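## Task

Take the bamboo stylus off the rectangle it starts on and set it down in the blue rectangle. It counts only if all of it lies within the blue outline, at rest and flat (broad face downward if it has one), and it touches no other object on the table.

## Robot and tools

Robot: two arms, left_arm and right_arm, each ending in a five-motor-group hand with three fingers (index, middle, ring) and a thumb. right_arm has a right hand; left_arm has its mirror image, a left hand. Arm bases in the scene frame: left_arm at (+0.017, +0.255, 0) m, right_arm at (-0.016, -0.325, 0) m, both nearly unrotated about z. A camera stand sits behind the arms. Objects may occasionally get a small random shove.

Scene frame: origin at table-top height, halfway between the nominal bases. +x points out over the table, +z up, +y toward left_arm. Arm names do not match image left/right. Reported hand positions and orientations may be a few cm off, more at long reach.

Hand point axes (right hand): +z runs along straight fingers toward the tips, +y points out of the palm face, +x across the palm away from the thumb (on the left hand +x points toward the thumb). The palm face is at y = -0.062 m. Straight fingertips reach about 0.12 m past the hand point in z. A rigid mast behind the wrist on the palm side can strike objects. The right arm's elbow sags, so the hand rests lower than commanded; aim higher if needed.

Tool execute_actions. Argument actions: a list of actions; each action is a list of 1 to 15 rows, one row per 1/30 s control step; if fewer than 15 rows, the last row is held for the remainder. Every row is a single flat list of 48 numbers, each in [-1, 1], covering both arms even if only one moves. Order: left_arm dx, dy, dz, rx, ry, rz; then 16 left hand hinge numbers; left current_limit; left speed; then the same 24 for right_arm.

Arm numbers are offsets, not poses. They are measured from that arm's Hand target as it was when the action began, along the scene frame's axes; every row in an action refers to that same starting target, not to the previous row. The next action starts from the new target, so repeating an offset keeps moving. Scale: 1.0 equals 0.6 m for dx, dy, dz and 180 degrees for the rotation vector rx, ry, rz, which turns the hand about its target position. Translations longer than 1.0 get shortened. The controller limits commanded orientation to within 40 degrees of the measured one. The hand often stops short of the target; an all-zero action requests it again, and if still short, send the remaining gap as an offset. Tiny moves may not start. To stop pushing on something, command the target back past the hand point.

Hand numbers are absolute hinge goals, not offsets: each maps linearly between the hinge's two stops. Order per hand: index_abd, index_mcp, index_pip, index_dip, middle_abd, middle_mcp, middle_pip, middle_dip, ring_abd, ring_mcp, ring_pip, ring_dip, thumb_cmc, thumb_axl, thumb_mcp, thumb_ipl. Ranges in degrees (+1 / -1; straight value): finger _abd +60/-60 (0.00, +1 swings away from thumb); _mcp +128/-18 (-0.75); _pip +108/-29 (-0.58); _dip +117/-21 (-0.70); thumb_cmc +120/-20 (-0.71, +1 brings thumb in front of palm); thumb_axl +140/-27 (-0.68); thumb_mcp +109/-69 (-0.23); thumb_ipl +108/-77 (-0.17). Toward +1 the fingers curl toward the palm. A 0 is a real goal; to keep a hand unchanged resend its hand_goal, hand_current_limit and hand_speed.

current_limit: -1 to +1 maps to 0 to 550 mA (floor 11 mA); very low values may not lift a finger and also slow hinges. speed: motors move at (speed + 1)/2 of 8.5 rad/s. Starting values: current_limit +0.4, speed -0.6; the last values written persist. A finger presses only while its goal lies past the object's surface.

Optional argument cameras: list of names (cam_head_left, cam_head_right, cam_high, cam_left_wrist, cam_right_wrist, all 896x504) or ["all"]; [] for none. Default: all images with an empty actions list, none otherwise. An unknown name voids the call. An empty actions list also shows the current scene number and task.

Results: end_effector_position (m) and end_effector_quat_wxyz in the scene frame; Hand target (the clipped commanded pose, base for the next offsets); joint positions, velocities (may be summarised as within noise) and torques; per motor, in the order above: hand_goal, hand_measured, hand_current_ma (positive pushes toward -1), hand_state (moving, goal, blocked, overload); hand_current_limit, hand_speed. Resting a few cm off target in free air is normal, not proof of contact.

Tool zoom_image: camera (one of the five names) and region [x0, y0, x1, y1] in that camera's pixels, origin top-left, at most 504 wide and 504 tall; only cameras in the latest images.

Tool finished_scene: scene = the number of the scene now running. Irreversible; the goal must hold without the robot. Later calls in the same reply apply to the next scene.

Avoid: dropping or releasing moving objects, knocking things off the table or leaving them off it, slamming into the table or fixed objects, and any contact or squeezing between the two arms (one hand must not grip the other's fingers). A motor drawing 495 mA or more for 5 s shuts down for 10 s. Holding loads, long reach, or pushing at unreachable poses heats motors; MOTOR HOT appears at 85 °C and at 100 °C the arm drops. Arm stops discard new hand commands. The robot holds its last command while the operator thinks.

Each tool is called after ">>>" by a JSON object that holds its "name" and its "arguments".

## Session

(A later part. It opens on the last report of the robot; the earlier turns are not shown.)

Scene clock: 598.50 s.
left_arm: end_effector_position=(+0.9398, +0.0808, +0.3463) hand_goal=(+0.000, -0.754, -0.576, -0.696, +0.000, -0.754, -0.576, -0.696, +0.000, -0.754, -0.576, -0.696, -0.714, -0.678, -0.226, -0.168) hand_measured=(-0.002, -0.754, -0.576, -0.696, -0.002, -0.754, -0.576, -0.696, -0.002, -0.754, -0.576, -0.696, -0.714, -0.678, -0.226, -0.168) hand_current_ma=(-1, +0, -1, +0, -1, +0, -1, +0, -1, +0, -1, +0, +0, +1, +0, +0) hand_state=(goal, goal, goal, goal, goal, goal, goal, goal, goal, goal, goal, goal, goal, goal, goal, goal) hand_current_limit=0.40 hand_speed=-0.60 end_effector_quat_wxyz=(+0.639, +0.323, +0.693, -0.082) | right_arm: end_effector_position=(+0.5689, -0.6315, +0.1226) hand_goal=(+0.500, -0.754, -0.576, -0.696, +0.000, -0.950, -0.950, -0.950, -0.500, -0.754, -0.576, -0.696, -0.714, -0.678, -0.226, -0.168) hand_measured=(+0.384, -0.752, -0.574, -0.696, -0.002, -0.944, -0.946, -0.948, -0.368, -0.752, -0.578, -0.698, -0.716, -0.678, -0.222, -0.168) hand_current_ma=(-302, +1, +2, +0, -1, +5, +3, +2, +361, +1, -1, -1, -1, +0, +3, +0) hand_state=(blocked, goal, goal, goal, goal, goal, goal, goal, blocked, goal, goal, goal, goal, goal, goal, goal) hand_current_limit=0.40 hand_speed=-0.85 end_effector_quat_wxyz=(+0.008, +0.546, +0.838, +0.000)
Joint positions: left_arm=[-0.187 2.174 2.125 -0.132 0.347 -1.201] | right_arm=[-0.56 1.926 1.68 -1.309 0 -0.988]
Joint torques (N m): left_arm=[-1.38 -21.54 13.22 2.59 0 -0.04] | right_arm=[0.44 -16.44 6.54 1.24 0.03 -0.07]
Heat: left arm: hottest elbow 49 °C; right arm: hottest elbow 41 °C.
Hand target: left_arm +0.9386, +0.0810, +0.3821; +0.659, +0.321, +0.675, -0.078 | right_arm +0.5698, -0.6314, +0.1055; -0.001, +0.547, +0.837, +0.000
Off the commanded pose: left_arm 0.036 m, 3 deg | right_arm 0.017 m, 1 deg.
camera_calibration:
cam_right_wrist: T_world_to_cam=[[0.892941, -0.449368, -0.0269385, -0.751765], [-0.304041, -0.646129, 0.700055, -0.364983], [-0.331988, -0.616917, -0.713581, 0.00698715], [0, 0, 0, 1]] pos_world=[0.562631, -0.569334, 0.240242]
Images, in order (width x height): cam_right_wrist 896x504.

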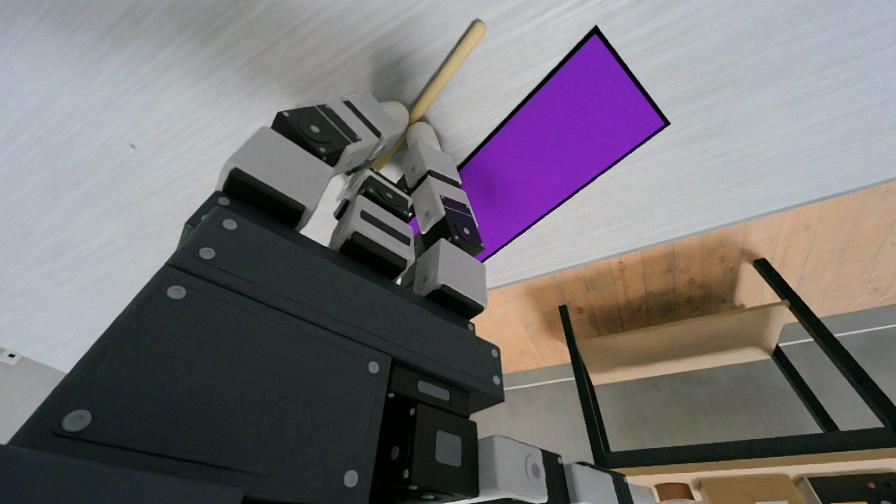

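>>> {"name": "execute_actions", "arguments": {"actions": [[[0,0,0,0,0,0, 0,-0.754,-0.576,-0.696,0,-0.754,-0.576,-0.696,0,-0.754,-0.576,-0.696,-0.714,-0.678,-0.226,-0.168,0.4,-0.6, 0,0,0,0,0,0, 0.33,-0.754,-0.576,-0.696,0,-0.95,-0.95,-0.95,-0.33,-0.754,-0.576,-0.696,-0.714,-0.678,-0.226,-0.168,0.4,-0.85]],[[0,0,0,0,0,0, 0,-0.754,-0.576,-0.696,0,-0.754,-0.576,-0.696,0,-0.754,-0.576,-0.696,-0.714,-0.678,-0.226,-0.168,0.4,-0.6, 0,0,-0.012,0,0,0, 0.33,-0.754,-0.576,-0.696,0,-0.95,-0.95,-0.95,-0.33,-0.754,-0.576,-0.696,-0.714,-0.678,-0.226,-0.168,0.4,-0.85]],[[0,0,0,0,0,0, 0,-0.754,-0.576,-0.696,0,-0.754,-0.576,-0.696,0,-0.754,-0.576,-0.696,-0.714,-0.678,-0.226,-0.168,0.4,-0.6, 0,0,0,0,0,0, 0.33,-0.754,-0.576,-0.696,0,-0.95,-0.95,-0.95,-0.33,-0.754,-0.576,-0.696,-0.714,-0.678,-0.226,-0.168,0.4,-0.85]]]}}

>>> {"name": "execute_actions", "arguments": {"actions": [[[0,0,0,0,0,0, 0,-0.754,-0.576,-0.696,0,-0.754,-0.576,-0.696,0,-0.754,-0.576,-0.696,-0.714,-0.678,-0.226,-0.168,0.4,-0.6, 0,0,0,0,0,0, 0.42,-0.754,-0.576,-0.696,0,-0.95,-0.95,-0.95,-0.42,-0.754,-0.576,-0.696,-0.714,-0.678,-0.226,-0.168,0.4,-0.9]],[[0,0,0,0,0,0, 0,-0.754,-0.576,-0.696,0,-0.754,-0.576,-0.696,0,-0.754,-0.576,-0.696,-0.714,-0.678,-0.226,-0.168,0.4,-0.6, 0,0,0,0,0,0, 0.45,-0.754,-0.576,-0.696,0,-0.95,-0.95,-0.95,-0.45,-0.754,-0.576,-0.696,-0.714,-0.678,-0.226,-0.168,0.4,-0.9]]], "cameras": ["cam_right_wrist"]}}

>>> {"name": "zoom_image", "arguments": {"camera": "cam_right_wrist", "region": [340, 0, 620, 220]}}

Scene clock: 611.30 s.
left_arm: end_effector_position=(+0.9398, +0.0808, +0.3463) hand_goal=(+0.000, -0.754, -0.576, -0.696, +0.000, -0.754, -0.576, -0.696, +0.000, -0.754, -0.576, -0.696, -0.714, -0.678, -0.226, -0.168) hand_measured=(-0.002, -0.754, -0.576, -0.696, -0.002, -0.754, -0.576, -0.696, -0.002, -0.754, -0.576, -0.696, -0.714, -0.678, -0.226, -0.168) hand_current_ma=(-1, +0, -1, +0, -1, +0, -1, +0, -1, +0, -1, +0, +0, +1, +0, +0) hand_state=(goal, goal, goal, goal, goal, goal, goal, goal, goal, goal, goal, goal, goal, goal, goal, goal) hand_current_limit=0.40 hand_speed=-0.60 end_effector_quat_wxyz=(+0.639, +0.323, +0.693, -0.082) | right_arm: end_effector_position=(+0.5697, -0.6320, +0.1213) hand_goal=(+0.330, -0.754, -0.576, -0.696, +0.000, -0.950, -0.950, -0.950, -0.330, -0.754, -0.576, -0.696, -0.714, -0.678, -0.226, -0.168) hand_measured=(+0.334, -0.752, -0.574, -0.696, -0.002, -0.944, -0.946, -0.948, -0.330, -0.754, -0.578, -0.698, -0.716, -0.678, -0.222, -0.168) hand_current_ma=(+3, +1, +1, +0, -1, +5, +3, +2, +0, +0, -1, -1, -1, +0, +3, +0) hand_state=(goal, goal, goal, goal, goal, goal, goal, goal, goal, goal, goal, goal, goal, goal, goal, goal) hand_current_limit=0.40 hand_speed=-0.85 end_effector_quat_wxyz=(+0.011, +0.546, +0.838, +0.000)
Joint positions: left_arm=[-0.187 2.174 2.125 -0.132 0.347 -1.201] | right_arm=[-0.56 1.926 1.676 -1.299 0 -0.988]
Joint torques (N m): left_arm=[-1.32 -21.54 13.23 2.62 0 -0.04] | right_arm=[0.38 -15.62 5.9 1.39 0.04 -0.06]
Heat: left arm: hottest elbow 49 °C; right arm: hottest elbow 42 °C.
Hand target: left_arm +0.9386, +0.0810, +0.3821; +0.659, +0.321, +0.675, -0.078 | right_arm +0.5698, -0.6314, +0.0981; -0.001, +0.547, +0.837, +0.000
Off the commanded pose: left_arm 0.036 m, 3 deg | right_arm 0.023 m, 1 deg.

Scene clock: 612.50 s.
left_arm: end_effector_position=(+0.9398, +0.0808, +0.3463) hand_goal=(+0.000, -0.754, -0.576, -0.696, +0.000, -0.754, -0.576, -0.696, +0.000, -0.754, -0.576, -0.696, -0.714, -0.678, -0.226, -0.168) hand_measured=(-0.002, -0.754, -0.576, -0.696, -0.002, -0.754, -0.576, -0.696, -0.002, -0.754, -0.576, -0.696, -0.714, -0.678, -0.226, -0.168) hand_current_ma=(-1, +0, -1, +0, -1, +0, -1, +0, -1, +0, -1, +0, +0, +1, +0, +0) hand_state=(goal, goal, goal, goal, goal, goal, goal, goal, goal, goal, goal, goal, goal, goal, goal, goal) hand_current_limit=0.40 hand_speed=-0.60 end_effector_quat_wxyz=(+0.639, +0.323, +0.693, -0.082) | right_arm: end_effector_position=(+0.5692, -0.6315, +0.1204) hand_goal=(+0.450, -0.754, -0.576, -0.696, +0.000, -0.950, -0.950, -0.950, -0.450, -0.754, -0.576, -0.696, -0.714, -0.678, -0.226, -0.168) hand_measured=(+0.368, -0.752, -0.574, -0.696, -0.002, -0.946, -0.946, -0.948, -0.348, -0.756, -0.578, -0.698, -0.716, -0.678, -0.222, -0.168) hand_current_ma=(-183, +1, +0, +0, -1, +3, +2, +2, +246, -1, -1, -1, -1, +0, +3, +0) hand_state=(blocked, goal, goal, goal, goal, goal, goal, goal, blocked, goal, goal, goal, goal, goal, goal, goal) hand_current_limit=0.40 hand_speed=-0.90 end_effector_quat_wxyz=(+0.010, +0.546, +0.838, +0.001)
Joint positions: left_arm=[-0.187 2.174 2.125 -0.132 0.347 -1.201] | right_arm=[-0.56 1.926 1.674 -1.299 -0.001 -0.988]
Joint torques (N m): left_arm=[-1.38 -21.54 13.23 2.59 0 -0.04] | right_arm=[0.26 -16.09 5.93 1.44 0.03 -0.06]
Heat: left arm: hottest elbow 49 °C; right arm: hottest elbow 42 °C.
Hand target: left_arm +0.9386, +0.0810, +0.3821; +0.659, +0.321, +0.675, -0.078 | right_arm +0.5699, -0.6315, +0.0982; -0.001, +0.547, +0.837, +0.000
Off the commanded pose: left_arm 0.036 m, 3 deg | right_arm 0.022 m, 1 deg.
camera_calibration:
cam_right_wrist: T_world_to_cam=[[0.893035, -0.449375, -0.0234612, -0.75263], [-0.306343, -0.645326, 0.699791, -0.361586], [-0.329609, -0.617751, -0.713962, 0.00358898], [0, 0, 0, 1]] pos_world=[0.562539, -0.569337, 0.237939]
Images, in order (width x height): cam_right_wrist 896x504.

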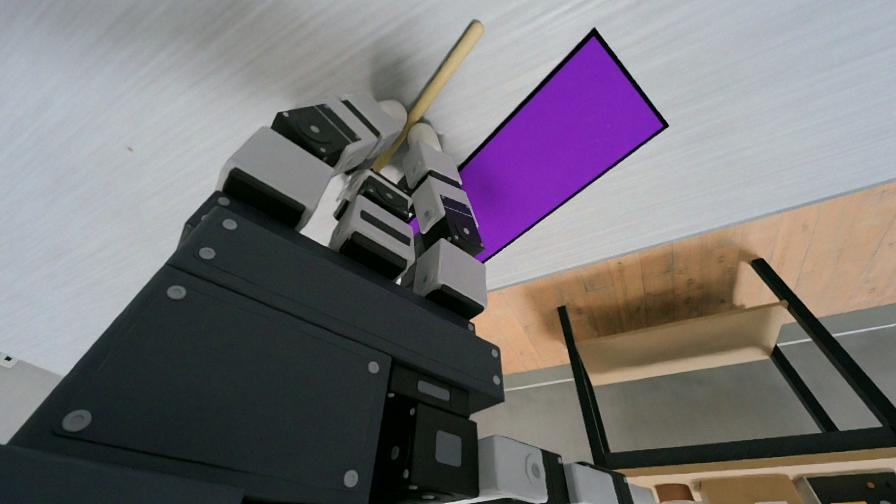

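Scaled by 1.800 from the camera's 896x504 image, which has a finer 1280x720 frame.

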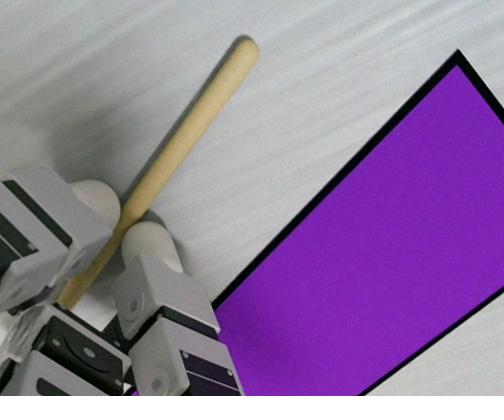

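>>> {"name": "execute_actions", "arguments": {"actions": [[[0,0,0,0,0,0, 0,-0.754,-0.576,-0.696,0,-0.754,-0.576,-0.696,0,-0.754,-0.576,-0.696,-0.714,-0.678,-0.226,-0.168,0.4,-0.6, 0,0,0.03,0,0,0, 0.5,-0.754,-0.576,-0.696,0,-0.95,-0.95,-0.95,-0.5,-0.754,-0.576,-0.696,-0.714,-0.678,-0.226,-0.168,0.4,-0.9]],[[0,0,0,0,0,0, 0,-0.754,-0.576,-0.696,0,-0.754,-0.576,-0.696,0,-0.754,-0.576,-0.696,-0.714,-0.678,-0.226,-0.168,0.4,-0.6, 0,0,0.03,0,0,0, 0.5,-0.754,-0.576,-0.696,0,-0.95,-0.95,-0.95,-0.5,-0.754,-0.576,-0.696,-0.714,-0.678,-0.226,-0.168,0.4,-0.9]],[[0,0,0,0,0,0, 0,-0.754,-0.576,-0.696,0,-0.754,-0.576,-0.696,0,-0.754,-0.576,-0.696,-0.714,-0.678,-0.226,-0.168,0.4,-0.6, 0,0,0.03,0,0,0, 0.5,-0.754,-0.576,-0.696,0,-0.95,-0.95,-0.95,-0.5,-0.754,-0.576,-0.696,-0.714,-0.678,-0.226,-0.168,0.4,-0.9]]], "cameras": ["cam_right_wrist"]}}

>>> {"name": "zoom_image", "arguments": {"camera": "cam_right_wrist", "region": [340, 0, 620, 220]}}

Scene clock: 622.77 s.
left_arm: end_effector_position=(+0.9398, +0.0808, +0.3463) hand_goal=(+0.000, -0.754, -0.576, -0.696, +0.000, -0.754, -0.576, -0.696, +0.000, -0.754, -0.576, -0.696, -0.714, -0.678, -0.226, -0.168) hand_measured=(-0.002, -0.754, -0.576, -0.696, -0.002, -0.754, -0.576, -0.696, -0.002, -0.754, -0.576, -0.696, -0.714, -0.678, -0.226, -0.168) hand_current_ma=(-1, +0, -1, +0, -1, +0, -1, +0, -1, +0, -1, +0, +0, +1, +0, +0) hand_state=(goal, goal, goal, goal, goal, goal, goal, goal, goal, goal, goal, goal, goal, goal, goal, goal) hand_current_limit=0.40 hand_speed=-0.60 end_effector_quat_wxyz=(+0.639, +0.323, +0.693, -0.082) | right_arm: end_effector_position=(+0.5572, -0.6238, +0.1264) hand_goal=(+0.500, -0.754, -0.576, -0.696, +0.000, -0.950, -0.950, -0.950, -0.500, -0.754, -0.576, -0.696, -0.714, -0.678, -0.226, -0.168) hand_measured=(+0.370, -0.746, -0.572, -0.696, -0.002, -0.946, -0.946, -0.948, -0.354, -0.752, -0.576, -0.698, -0.716, -0.678, -0.222, -0.168) hand_current_ma=(-349, +8, +3, +0, -1, +3, +2, +2, +385, +1, +0, -1, -1, +0, +3, +0) hand_state=(blocked, goal, goal, goal, goal, goal, goal, goal, blocked, goal, goal, goal, goal, goal, goal, goal) hand_current_limit=0.40 hand_speed=-0.90 end_effector_quat_wxyz=(-0.024, +0.546, +0.838, +0.000)
Joint positions: left_arm=[-0.187 2.174 2.125 -0.132 0.347 -1.201] | right_arm=[-0.56 1.926 1.701 -1.394 -0.001 -0.988]
Joint torques (N m): left_arm=[-1.38 -21.6 13.23 2.61 0.01 -0.04] | right_arm=[-0.15 -18.84 10.25 0.34 0.03 -0.07]
Heat: left arm: hottest elbow 50 °C; right arm: hottest elbow 41 °C.
Hand target: left_arm +0.9386, +0.0810, +0.3821; +0.659, +0.321, +0.675, -0.078 | right_arm +0.5698, -0.6314, +0.1521; -0.001, +0.547, +0.837, +0.000
Off the commanded pose: left_arm 0.036 m, 3 deg | right_arm 0.030 m, 3 deg.
camera_calibration:
cam_right_wrist: T_world_to_cam=[[0.889801, -0.447292, -0.0904615, -0.726751], [-0.266779, -0.67068, 0.69211, -0.401398], [-0.370246, -0.591707, -0.716101, 0.0478757], [0, 0, 0, 1]] pos_world=[0.557305, -0.565951, 0.246352]
Images, in order (width x height): cam_right_wrist 896x504.

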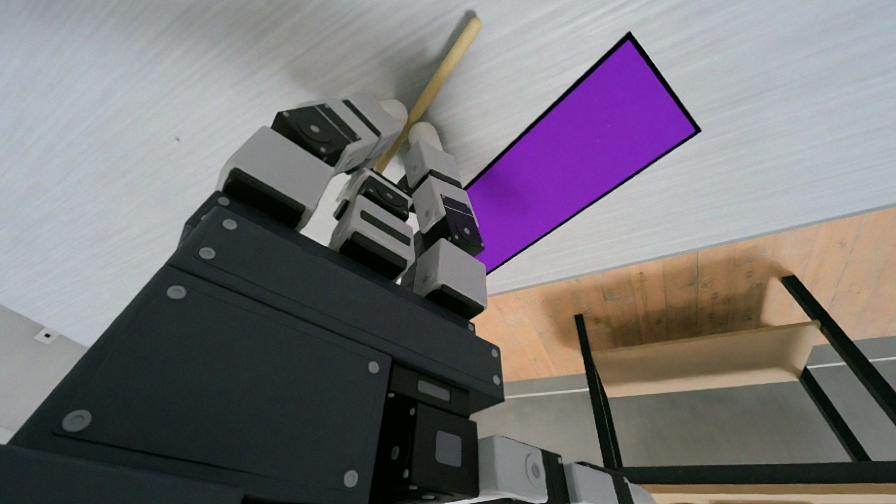

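Scaled by 1.800 from the camera's 896x504 image, which has a finer 1280x720 frame.

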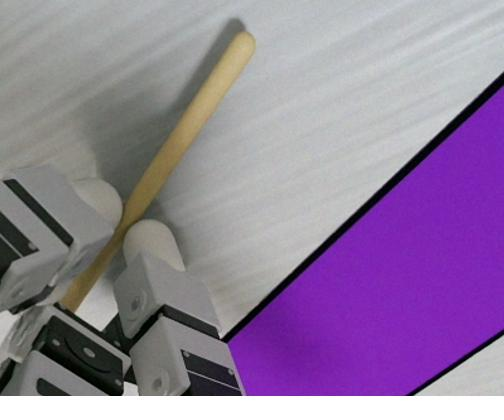

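>>> {"name": "execute_actions", "arguments": {"actions": [[[-0.08,0.0886,0,0.0615,0.0485,-0.0295, 0.17,-0.754,-0.576,-0.696,0,-0.95,-0.95,-0.95,-0.17,-0.754,-0.576,-0.696,-0.714,-0.678,-0.226,-0.168,0.4,-0.6, 0,0,0.05,0,0,0, 0.5,-0.754,-0.576,-0.696,0,-0.95,-0.95,-0.95,-0.5,-0.754,-0.576,-0.696,-0.714,-0.678,-0.226,-0.168,0.4,-0.9]],[[-0.08,0.0886,0,0.0615,0.0485,-0.0295, 0.17,-0.754,-0.576,-0.696,0,-0.95,-0.95,-0.95,-0.17,-0.754,-0.576,-0.696,-0.714,-0.678,-0.226,-0.168,0.4,-0.6, 0,0,0.05,0,0,0, 0.5,-0.754,-0.576,-0.696,0,-0.95,-0.95,-0.95,-0.5,-0.754,-0.576,-0.696,-0.714,-0.678,-0.226,-0.168,0.4,-0.9]],[[-0.08,0.0886,-0.02,0.0615,0.0485,-0.0295, 0.17,-0.754,-0.576,-0.696,0,-0.95,-0.95,-0.95,-0.17,-0.754,-0.576,-0.696,-0.714,-0.678,-0.226,-0.168,0.4,-0.6, 0.01,0.06,0.01,0,0,-0.0163, 0.5,-0.754,-0.576,-0.696,0,-0.95,-0.95,-0.95,-0.5,-0.754,-0.576,-0.696,-0.714,-0.678,-0.226,-0.168,0.4,-0.9]],[[-0.08,0.0886,-0.02,0.0615,0.0485,-0.0295, 0.17,-0.754,-0.576,-0.696,0,-0.95,-0.95,-0.95,-0.17,-0.754,-0.576,-0.696,-0.714,-0.678,-0.226,-0.168,0.4,-0.6, 0.01,0.1,0,0,0,-0.0163, 0.5,-0.754,-0.576,-0.696,0,-0.95,-0.95,-0.95,-0.5,-0.754,-0.576,-0.696,-0.714,-0.678,-0.226,-0.168,0.4,-0.9]]], "cameras": ["cam_right_wrist","cam_head_left"]}}

Scene clock: 652.73 s.
left_arm: end_effector_position=(+0.7386, +0.2920, +0.3212) hand_goal=(+0.170, -0.754, -0.576, -0.696, +0.000, -0.950, -0.950, -0.950, -0.170, -0.754, -0.576, -0.696, -0.714, -0.678, -0.226, -0.168) hand_measured=(+0.162, -0.756, -0.576, -0.696, -0.002, -0.948, -0.948, -0.948, -0.172, -0.756, -0.576, -0.696, -0.716, -0.678, -0.224, -0.168) hand_current_ma=(-14, -1, -1, +0, -2, +2, +4, +4, -1, -1, -1, +0, -1, +1, +3, +0) hand_state=(goal, goal, goal, goal, goal, goal, goal, goal, goal, goal, goal, goal, goal, goal, goal, goal) hand_current_limit=0.40 hand_speed=-0.60 end_effector_quat_wxyz=(+0.223, +0.611, +0.758, -0.048) | right_arm: end_effector_position=(+0.5841, -0.5297, +0.2123) hand_goal=(+0.500, -0.754, -0.576, -0.696, +0.000, -0.950, -0.950, -0.950, -0.500, -0.754, -0.576, -0.696, -0.714, -0.678, -0.226, -0.168) hand_measured=(+0.370, -0.748, -0.572, -0.696, -0.002, -0.946, -0.946, -0.948, -0.354, -0.754, -0.576, -0.698, -0.714, -0.678, -0.222, -0.168) hand_current_ma=(-349, +5, +2, +0, -1, +3, +2, +2, +385, +0, +0, -1, +0, +0, +3, +0) hand_state=(blocked, goal, goal, goal, goal, goal, goal, goal, blocked, goal, goal, goal, goal, goal, goal, goal) hand_current_limit=0.40 hand_speed=-0.90 end_effector_quat_wxyz=(-0.010, +0.580, +0.814, -0.001)
Joint positions: left_arm=[0.117 1.884 2.07 -1.488 0.379 -0.174] | right_arm=[-0.379 1.809 1.754 -1.535 -0.003 -0.723]
Joint torques (N m): left_arm=[-1.03 -15.74 15.12 0.31 0.23 0.04] | right_arm=[-0.44 -18.26 6.52 1.06 0.11 0.08]
Heat: left arm: hottest elbow 50 °C; right arm: hottest elbow 45 °C.
Hand target: left_arm +0.7466, +0.2938, +0.3581; +0.242, +0.618, +0.748, -0.028 | right_arm +0.5818, -0.5354, +0.2181; -0.001, +0.589, +0.808, +0.000
Off the commanded pose: left_arm 0.038 m, 3 deg | right_arm 0.009 m, 2 deg.
camera_calibration:
cam_right_wrist: T_world_to_cam=[[0.850546, -0.522085, -0.0632404, -0.723304], [-0.33603, -0.632023, 0.698305, -0.330899], [-0.404544, -0.57269, -0.713001, 0.20453], [0, 0, 0, 1]] pos_world=[0.586752, -0.46963, 0.331157]
Images, in order (width x height): cam_head_left 896x504, cam_right_wrist 896x504.

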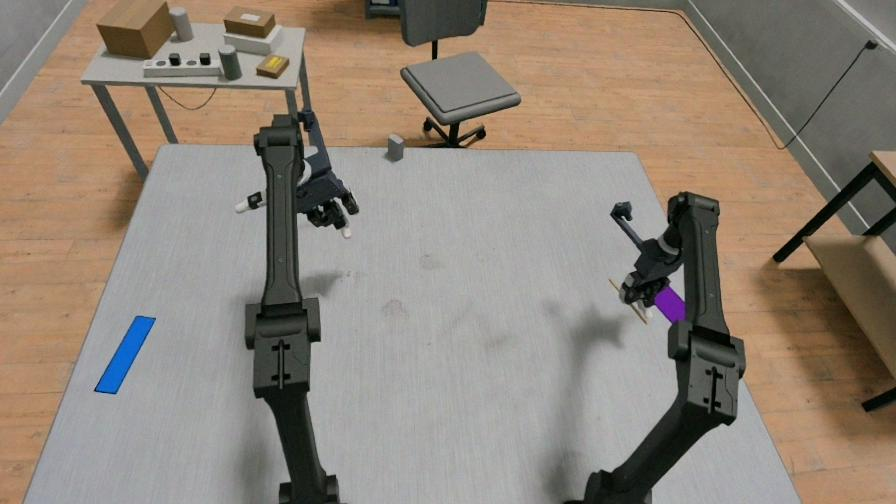

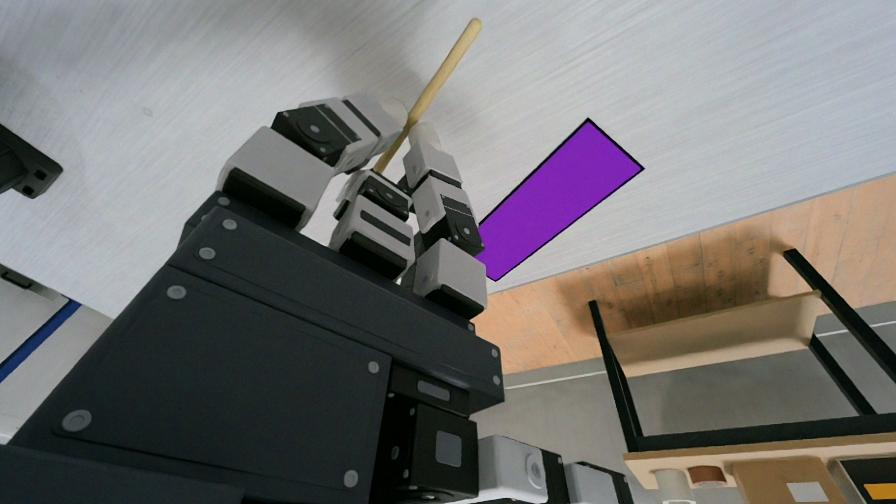

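>>> {"name": "execute_actions", "arguments": {"actions": [[[-0.08,0.0886,-0.02,0.0615,0.0485,-0.0295, 0.17,-0.754,-0.576,-0.696,0,-0.95,-0.95,-0.95,-0.17,-0.754,-0.576,-0.696,-0.714,-0.678,-0.226,-0.168,0.4,-0.6, 0.0123,0.134,0,0,0,-0.0165, 0.5,-0.754,-0.576,-0.696,0,-0.95,-0.95,-0.95,-0.5,-0.754,-0.576,-0.696,-0.714,-0.678,-0.226,-0.168,0.4,-0.9]],[[-0.08,0.0886,-0.02,0.0615,0.0485,-0.0295, 0.17,-0.754,-0.576,-0.696,0,-0.95,-0.95,-0.95,-0.17,-0.754,-0.576,-0.696,-0.714,-0.678,-0.226,-0.168,0.4,-0.6, 0.0123,0.134,0,0,0,-0.0165, 0.5,-0.754,-0.576,-0.696,0,-0.95,-0.95,-0.95,-0.5,-0.754,-0.576,-0.696,-0.714,-0.678,-0.226,-0.168,0.4,-0.9]],[[0,0,0,0,0,0, 0.17,-0.754,-0.576,-0.696,0,-0.95,-0.95,-0.95,-0.17,-0.754,-0.576,-0.696,-0.714,-0.678,-0.226,-0.168,0.4,-0.6, 0.0123,0.134,0,0,0,-0.0165, 0.5,-0.754,-0.576,-0.696,0,-0.95,-0.95,-0.95,-0.5,-0.754,-0.576,-0.696,-0.714,-0.678,-0.226,-0.168,0.4,-0.9]],[[0,0,0,0,0,0, 0.17,-0.754,-0.576,-0.696,0,-0.95,-0.95,-0.95,-0.17,-0.754,-0.576,-0.696,-0.714,-0.678,-0.226,-0.168,0.4,-0.6, 0.0123,0.134,0,0,0,-0.0165, 0.5,-0.754,-0.576,-0.696,0,-0.95,-0.95,-0.95,-0.5,-0.754,-0.576,-0.696,-0.714,-0.678,-0.226,-0.168,0.4,-0.9]],[[0,0,0,0,0,0, 0.17,-0.754,-0.576,-0.696,0,-0.95,-0.95,-0.95,-0.17,-0.754,-0.576,-0.696,-0.714,-0.678,-0.226,-0.168,0.4,-0.6, 0.0123,0.134,0,0,0,-0.0165, 0.5,-0.754,-0.576,-0.696,0,-0.95,-0.95,-0.95,-0.5,-0.754,-0.576,-0.696,-0.714,-0.678,-0.226,-0.168,0.4,-0.9]],[[0,0,0,0,0,0, 0.17,-0.754,-0.576,-0.696,0,-0.95,-0.95,-0.95,-0.17,-0.754,-0.576,-0.696,-0.714,-0.678,-0.226,-0.168,0.4,-0.6, 0.0123,0.134,0,0,0,-0.0165, 0.5,-0.754,-0.576,-0.696,0,-0.95,-0.95,-0.95,-0.5,-0.754,-0.576,-0.696,-0.714,-0.678,-0.226,-0.168,0.4,-0.9]]], "cameras": ["cam_right_wrist","cam_left_wrist","cam_head_left","cam_head_right"]}}

Scene clock: 672.67 s.
left_arm: end_effector_position=(+0.6549, +0.3997, +0.3316) hand_goal=(+0.170, -0.754, -0.576, -0.696, +0.000, -0.950, -0.950, -0.950, -0.170, -0.754, -0.576, -0.696, -0.714, -0.678, -0.226, -0.168) hand_measured=(+0.166, -0.754, -0.576, -0.696, -0.002, -0.948, -0.948, -0.948, -0.170, -0.754, -0.576, -0.696, -0.716, -0.678, -0.222, -0.168) hand_current_ma=(-5, +0, -1, +0, -1, +4, +4, +4, -1, +0, -1, +0, -1, +1, +7, +0) hand_state=(goal, goal, goal, goal, goal, goal, goal, goal, goal, goal, goal, goal, goal, goal, goal, goal) hand_current_limit=0.40 hand_speed=-0.60 end_effector_quat_wxyz=(+0.030, +0.702, +0.710, +0.043) | right_arm: end_effector_position=(+0.6130, -0.0513, +0.2096) hand_goal=(+0.500, -0.754, -0.576, -0.696, +0.000, -0.950, -0.950, -0.950, -0.500, -0.754, -0.576, -0.696, -0.714, -0.678, -0.226, -0.168) hand_measured=(+0.370, -0.750, -0.572, -0.696, -0.002, -0.946, -0.946, -0.948, -0.354, -0.754, -0.576, -0.698, -0.714, -0.678, -0.222, -0.168) hand_current_ma=(-349, +4, +2, +0, -1, +2, +2, +2, +385, +0, +0, -1, +0, +0, +3, +0) hand_state=(blocked, goal, goal, goal, goal, goal, goal, goal, blocked, goal, goal, goal, goal, goal, goal, goal) hand_current_limit=0.40 hand_speed=-0.90 end_effector_quat_wxyz=(-0.004, +0.699, +0.715, -0.007)
Joint positions: left_arm=[0.241 1.781 1.997 -1.682 0.004 0.205] | right_arm=[0.508 1.996 2.024 -1.615 -0.004 0.472]
Joint torques (N m): left_arm=[-0.97 -14.1 8.68 0.05 -0.24 0.02] | right_arm=[-0.5 -17.14 10.55 0.32 0.2 0.04]
Heat: left arm: hottest elbow 50 °C; right arm: hottest elbow 44 °C.
Hand target: left_arm +0.6506, +0.4001, +0.3340; +0.000, +0.707, +0.707, +0.000 | right_arm +0.6261, -0.0531, +0.2182; -0.001, +0.707, +0.707, +0.000
Off the commanded pose: left_arm 0.005 m, 6 deg | right_arm 0.016 m, 2 deg.
joint sent to its limit (left arm) — joint 4 (wrist pitch), lower limit. The joint targets are off in orientation, not in position.
camera_calibration:
cam_left_wrist: T_world_to_cam=[[-0.629163, -0.77619, -0.0410213, 0.696981], [-0.608445, 0.458977, 0.647407, -0.0395823], [-0.483683, 0.432284, -0.76104, 0.522296], [0, 0, 0, 1]] pos_world=[0.667056, 0.333377, 0.451705]
cam_right_wrist: T_world_to_cam=[[0.652006, -0.756515, -0.0507226, -0.391228], [-0.510093, -0.487154, 0.708862, 0.0949955], [-0.560975, -0.436309, -0.703521, 0.589147], [0, 0, 0, 1]] pos_world=[0.634036, 0.00735752, 0.327294]
Images, in order (width x height): cam_head_left 896x504, cam_head_right 896x504, cam_left_wrist 896x504, cam_right_wrist 896x504.

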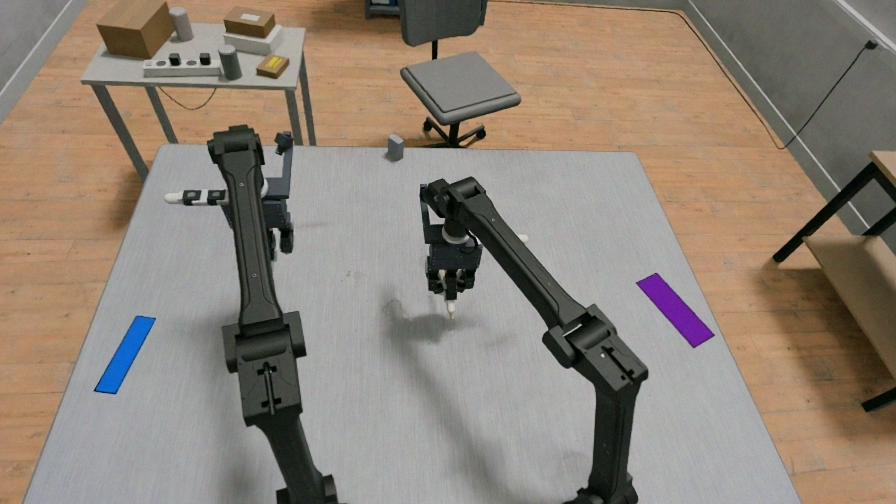

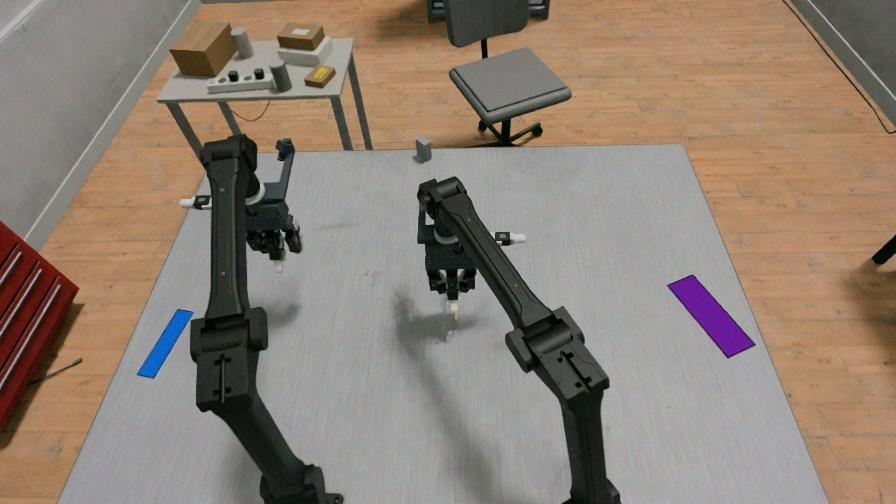

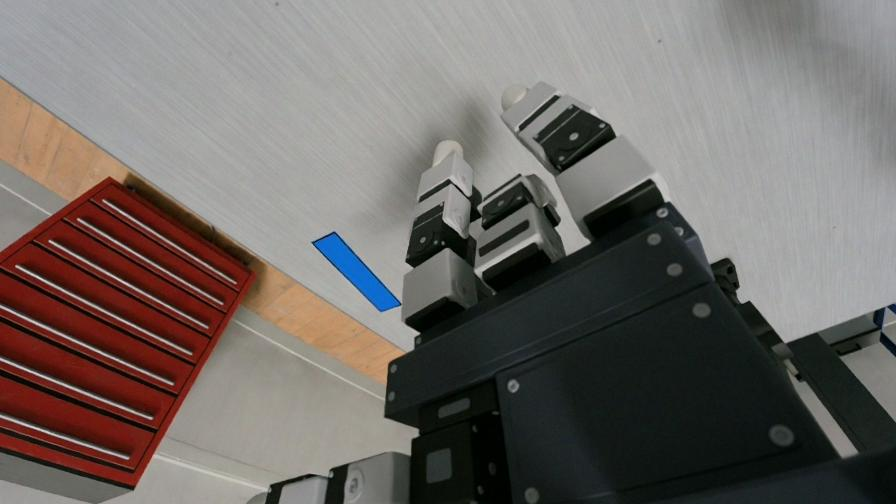

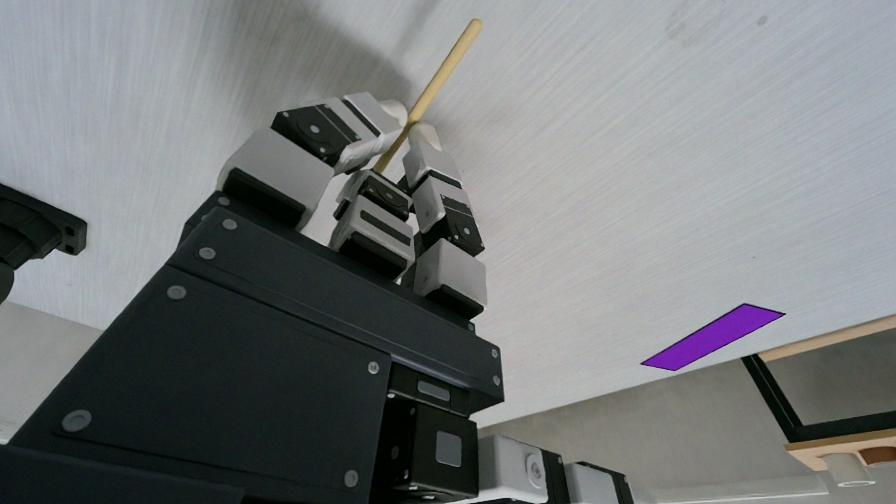

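>>> {"name": "execute_actions", "arguments": {"actions": [[[0,0,0,0,0,0, 0.17,-0.754,-0.576,-0.696,0,-0.95,-0.95,-0.95,-0.17,-0.754,-0.576,-0.696,-0.714,-0.678,-0.226,-0.168,0.4,-0.6, 0,0,-0.06,0,0,0, 0.5,-0.754,-0.576,-0.696,0,-0.95,-0.95,-0.95,-0.5,-0.754,-0.576,-0.696,-0.714,-0.678,-0.226,-0.168,0.4,-0.9]],[[0,0,0,0,0,0, 0.17,-0.754,-0.576,-0.696,0,-0.95,-0.95,-0.95,-0.17,-0.754,-0.576,-0.696,-0.714,-0.678,-0.226,-0.168,0.4,-0.6, 0,0,-0.05,0,0,0, 0.5,-0.754,-0.576,-0.696,0,-0.95,-0.95,-0.95,-0.5,-0.754,-0.576,-0.696,-0.714,-0.678,-0.226,-0.168,0.4,-0.9]],[[0,0,0,0,0,0, 0.17,-0.754,-0.576,-0.696,0,-0.95,-0.95,-0.95,-0.17,-0.754,-0.576,-0.696,-0.714,-0.678,-0.226,-0.168,0.4,-0.6, 0,0,-0.03,0,0,0, 0.5,-0.754,-0.576,-0.696,0,-0.95,-0.95,-0.95,-0.5,-0.754,-0.576,-0.696,-0.714,-0.678,-0.226,-0.168,0.4,-0.9]]], "cameras": ["cam_right_wrist"]}}

>>> {"name": "zoom_image", "arguments": {"camera": "cam_right_wrist", "region": [340, 0, 620, 220]}}

Scene clock: 681.00 s.
left_arm: end_effector_position=(+0.6549, +0.3997, +0.3316) hand_goal=(+0.170, -0.754, -0.576, -0.696, +0.000, -0.950, -0.950, -0.950, -0.170, -0.754, -0.576, -0.696, -0.714, -0.678, -0.226, -0.168) hand_measured=(+0.166, -0.754, -0.576, -0.696, -0.002, -0.948, -0.948, -0.948, -0.170, -0.754, -0.576, -0.696, -0.716, -0.678, -0.222, -0.168) hand_current_ma=(-5, +0, -1, +0, -1, +4, +4, +4, -1, +0, -1, +0, -1, +1, +7, +0) hand_state=(goal, goal, goal, goal, goal, goal, goal, goal, goal, goal, goal, goal, goal, goal, goal, goal) hand_current_limit=0.40 hand_speed=-0.60 end_effector_quat_wxyz=(+0.030, +0.702, +0.710, +0.043) | right_arm: end_effector_position=(+0.6220, -0.0466, +0.1502) hand_goal=(+0.500, -0.754, -0.576, -0.696, +0.000, -0.950, -0.950, -0.950, -0.500, -0.754, -0.576, -0.696, -0.714, -0.678, -0.226, -0.168) hand_measured=(+0.370, -0.750, -0.572, -0.696, -0.002, -0.946, -0.946, -0.948, -0.354, -0.754, -0.576, -0.698, -0.714, -0.678, -0.222, -0.168) hand_current_ma=(-349, +4, +2, +0, -1, +2, +2, +2, +385, +0, +0, -1, +0, +0, +3, +0) hand_state=(blocked, goal, goal, goal, goal, goal, goal, goal, blocked, goal, goal, goal, goal, goal, goal, goal) hand_current_limit=0.40 hand_speed=-0.90 end_effector_quat_wxyz=(+0.000, +0.699, +0.715, +0.008)
Joint positions: left_arm=[0.241 1.781 1.997 -1.682 0.004 0.205] | right_arm=[0.508 2.013 1.89 -1.434 -0.004 0.474]
Joint torques (N m): left_arm=[-1.14 -14.1 8.65 0.06 -0.24 0.03] | right_arm=[-0.62 -18.14 6.48 1.17 0.19 0.04]
Heat: left arm: hottest elbow 48 °C; right arm: hottest elbow 45 °C.
Hand target: left_arm +0.6506, +0.4001, +0.3340; +0.000, +0.707, +0.707, +0.000 | right_arm +0.6260, -0.0531, +0.1342; -0.001, +0.707, +0.707, +0.000
Off the commanded pose: left_arm 0.005 m, 6 deg | right_arm 0.018 m, 1 deg.
joint sent to its limit (left arm) — joint 4 (wrist pitch), lower limit. The joint targets are off in orientation, not in position.
camera_calibration:
cam_right_wrist: T_world_to_cam=[[0.651569, -0.7573, -0.0442102, -0.397232], [-0.529922, -0.496089, 0.687807, 0.158977], [-0.542808, -0.424725, -0.724546, 0.546835], [0, 0, 0, 1]] pos_world=[0.639896, 0.0102975, 0.2693]
Images, in order (width x height): cam_right_wrist 896x504.

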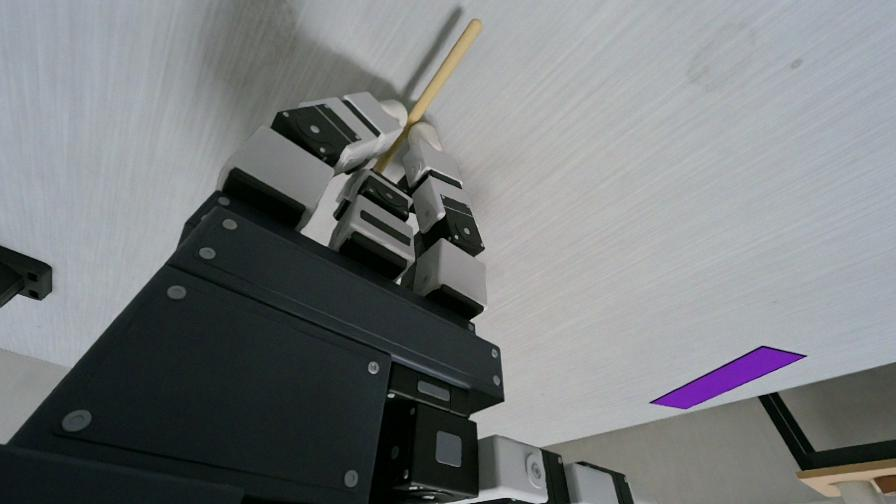

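Scaled by 1.800 from the camera's 896x504 image, which has a finer 1280x720 frame.

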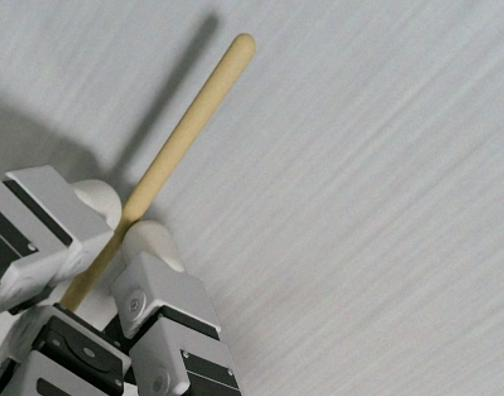

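>>> {"name": "execute_actions", "arguments": {"actions": [[[0,0,0,0,0,0, 0.17,-0.754,-0.576,-0.696,0,-0.95,-0.95,-0.95,-0.17,-0.754,-0.576,-0.696,-0.714,-0.678,-0.226,-0.168,0.4,-0.6, 0,0,-0.03,0,0,0, 0.5,-0.754,-0.576,-0.696,0,-0.95,-0.95,-0.95,-0.5,-0.754,-0.576,-0.696,-0.714,-0.678,-0.226,-0.168,0.4,-0.9]],[[0,0,0,0,0,0, 0.17,-0.754,-0.576,-0.696,0,-0.95,-0.95,-0.95,-0.17,-0.754,-0.576,-0.696,-0.714,-0.678,-0.226,-0.168,0.4,-0.6, 0,0,-0.01,0,0,0, 0.5,-0.754,-0.576,-0.696,0,-0.95,-0.95,-0.95,-0.5,-0.754,-0.576,-0.696,-0.714,-0.678,-0.226,-0.168,0.4,-0.9]]]}}

>>> {"name": "execute_actions", "arguments": {"actions": [[[0,0,0,0,0,0, 0.17,-0.754,-0.576,-0.696,0,-0.95,-0.95,-0.95,-0.17,-0.754,-0.576,-0.696,-0.714,-0.678,-0.226,-0.168,0.4,-0.6, 0,0,-0.01,0,0,0, 0.5,-0.754,-0.576,-0.696,0,-0.95,-0.95,-0.95,-0.5,-0.754,-0.576,-0.696,-0.714,-0.678,-0.226,-0.168,0.4,-0.9]]], "cameras": ["cam_right_wrist"]}}

>>> {"name": "zoom_image", "arguments": {"camera": "cam_right_wrist", "region": [340, 0, 620, 220]}}

Scene clock: 690.07 s.
left_arm: end_effector_position=(+0.6549, +0.3997, +0.3316) hand_goal=(+0.170, -0.754, -0.576, -0.696, +0.000, -0.950, -0.950, -0.950, -0.170, -0.754, -0.576, -0.696, -0.714, -0.678, -0.226, -0.168) hand_measured=(+0.166, -0.754, -0.576, -0.696, -0.002, -0.948, -0.948, -0.948, -0.170, -0.754, -0.576, -0.696, -0.716, -0.678, -0.222, -0.168) hand_current_ma=(-5, +0, -1, +0, -1, +4, +4, +4, -1, +0, -1, +0, -1, +1, +7, +0) hand_state=(goal, goal, goal, goal, goal, goal, goal, goal, goal, goal, goal, goal, goal, goal, goal, goal) hand_current_limit=0.40 hand_speed=-0.60 end_effector_quat_wxyz=(+0.030, +0.702, +0.710, +0.043) | right_arm: end_effector_position=(+0.6228, -0.0462, +0.1287) hand_goal=(+0.500, -0.754, -0.576, -0.696, +0.000, -0.950, -0.950, -0.950, -0.500, -0.754, -0.576, -0.696, -0.714, -0.678, -0.226, -0.168) hand_measured=(+0.370, -0.750, -0.572, -0.696, -0.002, -0.946, -0.946, -0.948, -0.354, -0.754, -0.576, -0.698, -0.714, -0.678, -0.222, -0.168) hand_current_ma=(-349, +4, +2, +0, -1, +2, +2, +2, +385, +0, +0, -1, +0, +0, +3, +0) hand_state=(blocked, goal, goal, goal, goal, goal, goal, goal, blocked, goal, goal, goal, goal, goal, goal, goal) hand_current_limit=0.40 hand_speed=-0.90 end_effector_quat_wxyz=(+0.001, +0.699, +0.715, +0.010)
Joint positions: left_arm=[0.241 1.781 1.997 -1.682 0.004 0.205] | right_arm=[0.508 2.022 1.847 -1.377 -0.004 0.474]
Joint torques (N m): left_arm=[-1.08 -14.1 8.65 0.03 -0.23 0.02] | right_arm=[-0.26 -17.32 6.61 1.18 0.2 0.04]
Heat: left arm: hottest elbow 46 °C; right arm: hottest elbow 44 °C.
Hand target: left_arm +0.6506, +0.4001, +0.3340; +0.000, +0.707, +0.707, +0.000 | right_arm +0.6260, -0.0531, +0.1102; -0.001, +0.707, +0.707, +0.000
Off the commanded pose: left_arm 0.005 m, 6 deg | right_arm 0.020 m, 2 deg.
joint sent to its limit (left arm) — joint 4 (wrist pitch), lower limit. The joint targets are off in orientation, not in position.

Scene clock: 690.77 s.
left_arm: end_effector_position=(+0.6549, +0.3997, +0.3316) hand_goal=(+0.170, -0.754, -0.576, -0.696, +0.000, -0.950, -0.950, -0.950, -0.170, -0.754, -0.576, -0.696, -0.714, -0.678, -0.226, -0.168) hand_measured=(+0.166, -0.754, -0.576, -0.696, -0.002, -0.948, -0.948, -0.948, -0.170, -0.754, -0.576, -0.696, -0.716, -0.678, -0.222, -0.168) hand_current_ma=(-5, +0, -1, +0, -1, +4, +4, +4, -1, +0, -1, +0, -1, +1, +7, +0) hand_state=(goal, goal, goal, goal, goal, goal, goal, goal, goal, goal, goal, goal, goal, goal, goal, goal) hand_current_limit=0.40 hand_speed=-0.60 end_effector_quat_wxyz=(+0.030, +0.702, +0.710, +0.043) | right_arm: end_effector_position=(+0.6229, -0.0461, +0.1225) hand_goal=(+0.500, -0.754, -0.576, -0.696, +0.000, -0.950, -0.950, -0.950, -0.500, -0.754, -0.576, -0.696, -0.714, -0.678, -0.226, -0.168) hand_measured=(+0.370, -0.750, -0.572, -0.696, -0.002, -0.946, -0.946, -0.948, -0.354, -0.754, -0.576, -0.698, -0.714, -0.678, -0.222, -0.168) hand_current_ma=(-349, +4, +2, +0, -1, +2, +2, +2, +385, +0, +0, -1, +0, +0, +3, +0) hand_state=(blocked, goal, goal, goal, goal, goal, goal, goal, blocked, goal, goal, goal, goal, goal, goal, goal) hand_current_limit=0.40 hand_speed=-0.90 end_effector_quat_wxyz=(+0.001, +0.699, +0.715, +0.009)
Joint positions: left_arm=[0.241 1.781 1.997 -1.682 0.004 0.205] | right_arm=[0.508 2.026 1.837 -1.364 -0.004 0.474]
Joint torques (N m): left_arm=[-1.03 -14.1 8.65 0.05 -0.24 0.03] | right_arm=[-0.73 -17.38 6.5 1.16 0.2 0.01]
Heat: left arm: hottest elbow 46 °C; right arm: hottest elbow 44 °C.
Hand target: left_arm +0.6506, +0.4001, +0.3340; +0.000, +0.707, +0.707, +0.000 | right_arm +0.6261, -0.0531, +0.1043; -0.001, +0.707, +0.707, +0.000
Off the commanded pose: left_arm 0.005 m, 6 deg | right_arm 0.020 m, 2 deg.
joint sent to its limit (left arm) — joint 4 (wrist pitch), lower limit. The joint targets are off in orientation, not in position.
camera_calibration:
cam_right_wrist: T_world_to_cam=[[0.651693, -0.757241, -0.0433832, -0.398898], [-0.53224, -0.497305, 0.685134, 0.180585], [-0.540386, -0.423407, -0.727124, 0.526346], [0, 0, 0, 1]] pos_world=[0.640504, 0.0106019, 0.241689]
Images, in order (width x height): cam_right_wrist 896x504.

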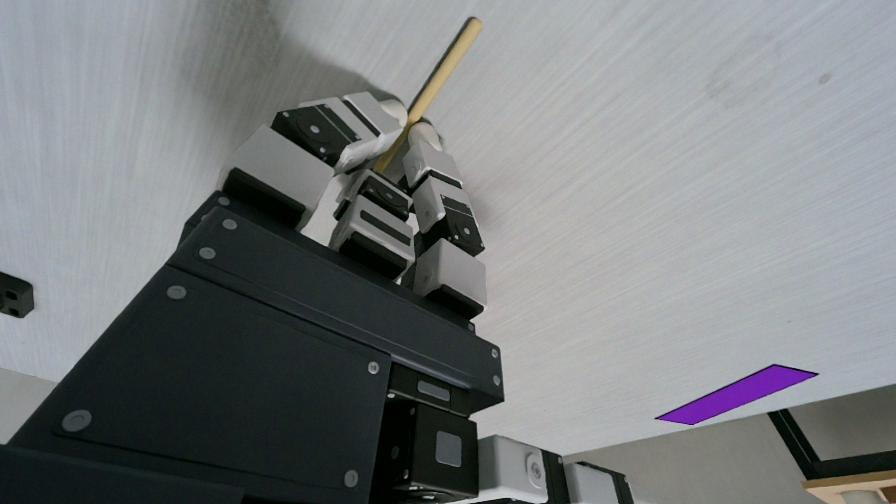

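Scaled by 1.800 from the camera's 896x504 image, which has a finer 1280x720 frame.

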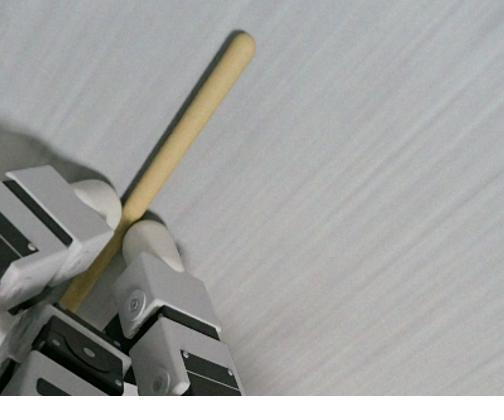

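>>> {"name": "execute_actions", "arguments": {"actions": [[[0,0,0,0,0,0, 0.17,-0.754,-0.576,-0.696,0,-0.95,-0.95,-0.95,-0.17,-0.754,-0.576,-0.696,-0.714,-0.678,-0.226,-0.168,0.4,-0.6, 0,0,-0.008,0,0,0, 0.5,-0.754,-0.576,-0.696,0,-0.95,-0.95,-0.95,-0.5,-0.754,-0.576,-0.696,-0.714,-0.678,-0.226,-0.168,0.4,-0.9]]]}}

>>> {"name": "execute_actions", "arguments": {"actions": [[[0,0,0,0,0,0, 0.17,-0.754,-0.576,-0.696,0,-0.95,-0.95,-0.95,-0.17,-0.754,-0.576,-0.696,-0.714,-0.678,-0.226,-0.168,0.4,-0.6, 0,0,-0.008,0,0,0, 0.5,-0.754,-0.576,-0.696,0,-0.95,-0.95,-0.95,-0.5,-0.754,-0.576,-0.696,-0.714,-0.678,-0.226,-0.168,0.4,-0.9]]], "cameras": ["cam_right_wrist"]}}

>>> {"name": "zoom_image", "arguments": {"camera": "cam_right_wrist", "region": [340, 0, 620, 220]}}

Scene clock: 698.07 s.
left_arm: end_effector_position=(+0.6549, +0.3997, +0.3316) hand_goal=(+0.170, -0.754, -0.576, -0.696, +0.000, -0.950, -0.950, -0.950, -0.170, -0.754, -0.576, -0.696, -0.714, -0.678, -0.226, -0.168) hand_measured=(+0.166, -0.754, -0.576, -0.696, -0.002, -0.948, -0.948, -0.948, -0.170, -0.754, -0.576, -0.696, -0.716, -0.678, -0.222, -0.168) hand_current_ma=(-5, +0, -1, +0, -1, +4, +4, +4, -1, +0, -1, +0, -1, +1, +7, +0) hand_state=(goal, goal, goal, goal, goal, goal, goal, goal, goal, goal, goal, goal, goal, goal, goal, goal) hand_current_limit=0.40 hand_speed=-0.60 end_effector_quat_wxyz=(+0.030, +0.702, +0.710, +0.043) | right_arm: end_effector_position=(+0.6234, -0.0458, +0.1208) hand_goal=(+0.500, -0.754, -0.576, -0.696, +0.000, -0.950, -0.950, -0.950, -0.500, -0.754, -0.576, -0.696, -0.714, -0.678, -0.226, -0.168) hand_measured=(+0.370, -0.750, -0.572, -0.696, -0.002, -0.946, -0.946, -0.948, -0.354, -0.754, -0.576, -0.698, -0.714, -0.678, -0.222, -0.168) hand_current_ma=(-349, +4, +2, +0, -1, +2, +2, +2, +385, +0, +0, -1, +0, +0, +3, +0) hand_state=(blocked, goal, goal, goal, goal, goal, goal, goal, blocked, goal, goal, goal, goal, goal, goal, goal) hand_current_limit=0.40 hand_speed=-0.90 end_effector_quat_wxyz=(+0.001, +0.699, +0.715, +0.011)
Joint positions: left_arm=[0.241 1.781 1.997 -1.682 0.004 0.205] | right_arm=[0.508 2.026 1.832 -1.355 -0.004 0.474]
Joint torques (N m): left_arm=[-1.08 -14.04 8.64 0.03 -0.24 0.02] | right_arm=[-0.32 -17.55 6.22 1.32 0.22 0.02]
Heat: left arm: hottest elbow 45 °C; right arm: hottest elbow 44 °C.
Hand target: left_arm +0.6506, +0.4001, +0.3340; +0.000, +0.707, +0.707, +0.000 | right_arm +0.6260, -0.0531, +0.0993; -0.001, +0.707, +0.707, +0.000
Off the commanded pose: left_arm 0.005 m, 6 deg | right_arm 0.023 m, 2 deg.
joint sent to its limit (left arm) — joint 4 (wrist pitch), lower limit. The joint targets are off in orientation, not in position.

Scene clock: 698.77 s.
left_arm: end_effector_position=(+0.6549, +0.3997, +0.3316) hand_goal=(+0.170, -0.754, -0.576, -0.696, +0.000, -0.950, -0.950, -0.950, -0.170, -0.754, -0.576, -0.696, -0.714, -0.678, -0.226, -0.168) hand_measured=(+0.166, -0.754, -0.576, -0.696, -0.002, -0.948, -0.948, -0.948, -0.170, -0.754, -0.576, -0.696, -0.716, -0.678, -0.222, -0.168) hand_current_ma=(-5, +0, -1, +0, -1, +4, +4, +4, -1, +0, -1, +0, -1, +1, +7, +0) hand_state=(goal, goal, goal, goal, goal, goal, goal, goal, goal, goal, goal, goal, goal, goal, goal, goal) hand_current_limit=0.40 hand_speed=-0.60 end_effector_quat_wxyz=(+0.030, +0.702, +0.710, +0.043) | right_arm: end_effector_position=(+0.6240, -0.0455, +0.1203) hand_goal=(+0.500, -0.754, -0.576, -0.696, +0.000, -0.950, -0.950, -0.950, -0.500, -0.754, -0.576, -0.696, -0.714, -0.678, -0.226, -0.168) hand_measured=(+0.370, -0.754, -0.574, -0.696, -0.002, -0.950, -0.948, -0.948, -0.356, -0.758, -0.580, -0.698, -0.714, -0.678, -0.222, -0.168) hand_current_ma=(-349, +0, +0, +0, -1, +0, +1, +2, +385, -4, -3, -1, +0, +0, +3, +0) hand_state=(blocked, goal, goal, goal, goal, goal, goal, goal, blocked, goal, goal, goal, goal, goal, goal, goal) hand_current_limit=0.40 hand_speed=-0.90 end_effector_quat_wxyz=(+0.002, +0.699, +0.715, +0.012)
Joint positions: left_arm=[0.241 1.781 1.997 -1.682 0.004 0.205] | right_arm=[0.508 2.026 1.83 -1.35 -0.004 0.474]
Joint torques (N m): left_arm=[-1.08 -14.04 8.66 0.06 -0.24 0.03] | right_arm=[-0.91 -17.38 5.79 1.47 0.2 0.05]
Heat: left arm: hottest elbow 45 °C; right arm: hottest elbow 44 °C.
Hand target: left_arm +0.6506, +0.4001, +0.3340; +0.000, +0.707, +0.707, +0.000 | right_arm +0.6260, -0.0531, +0.0945; -0.001, +0.707, +0.707, +0.000
Off the commanded pose: left_arm 0.005 m, 6 deg | right_arm 0.027 m, 2 deg.
joint sent to its limit (left arm) — joint 4 (wrist pitch), lower limit. The joint targets are off in orientation, not in position.
camera_calibration:
cam_right_wrist: T_world_to_cam=[[0.651926, -0.757118, -0.042004, -0.39951], [-0.536179, -0.499437, 0.680496, 0.18583], [-0.536194, -0.421111, -0.731547, 0.523557], [0, 0, 0, 1]] pos_world=[0.640818, 0.0108096, 0.239769]
Images, in order (width x height): cam_right_wrist 896x504.

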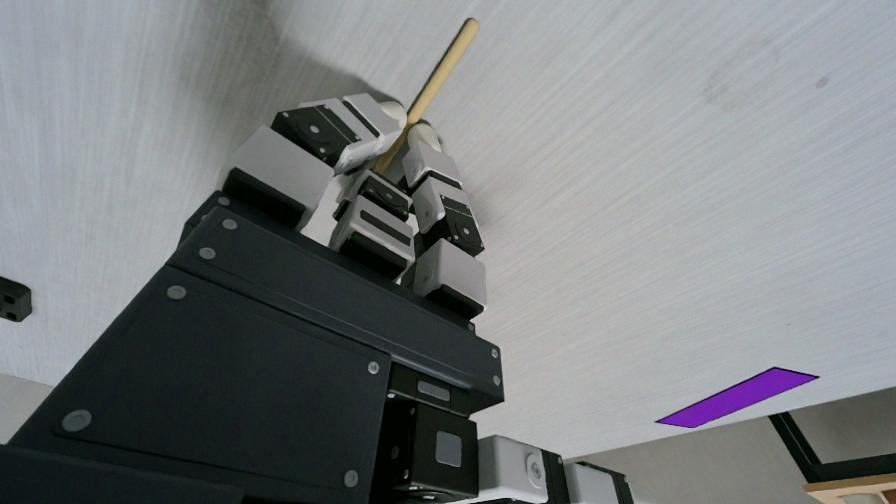

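Scaled by 1.800 from the camera's 896x504 image, which has a finer 1280x720 frame.

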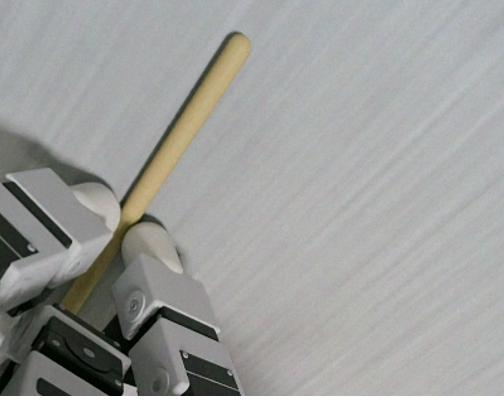

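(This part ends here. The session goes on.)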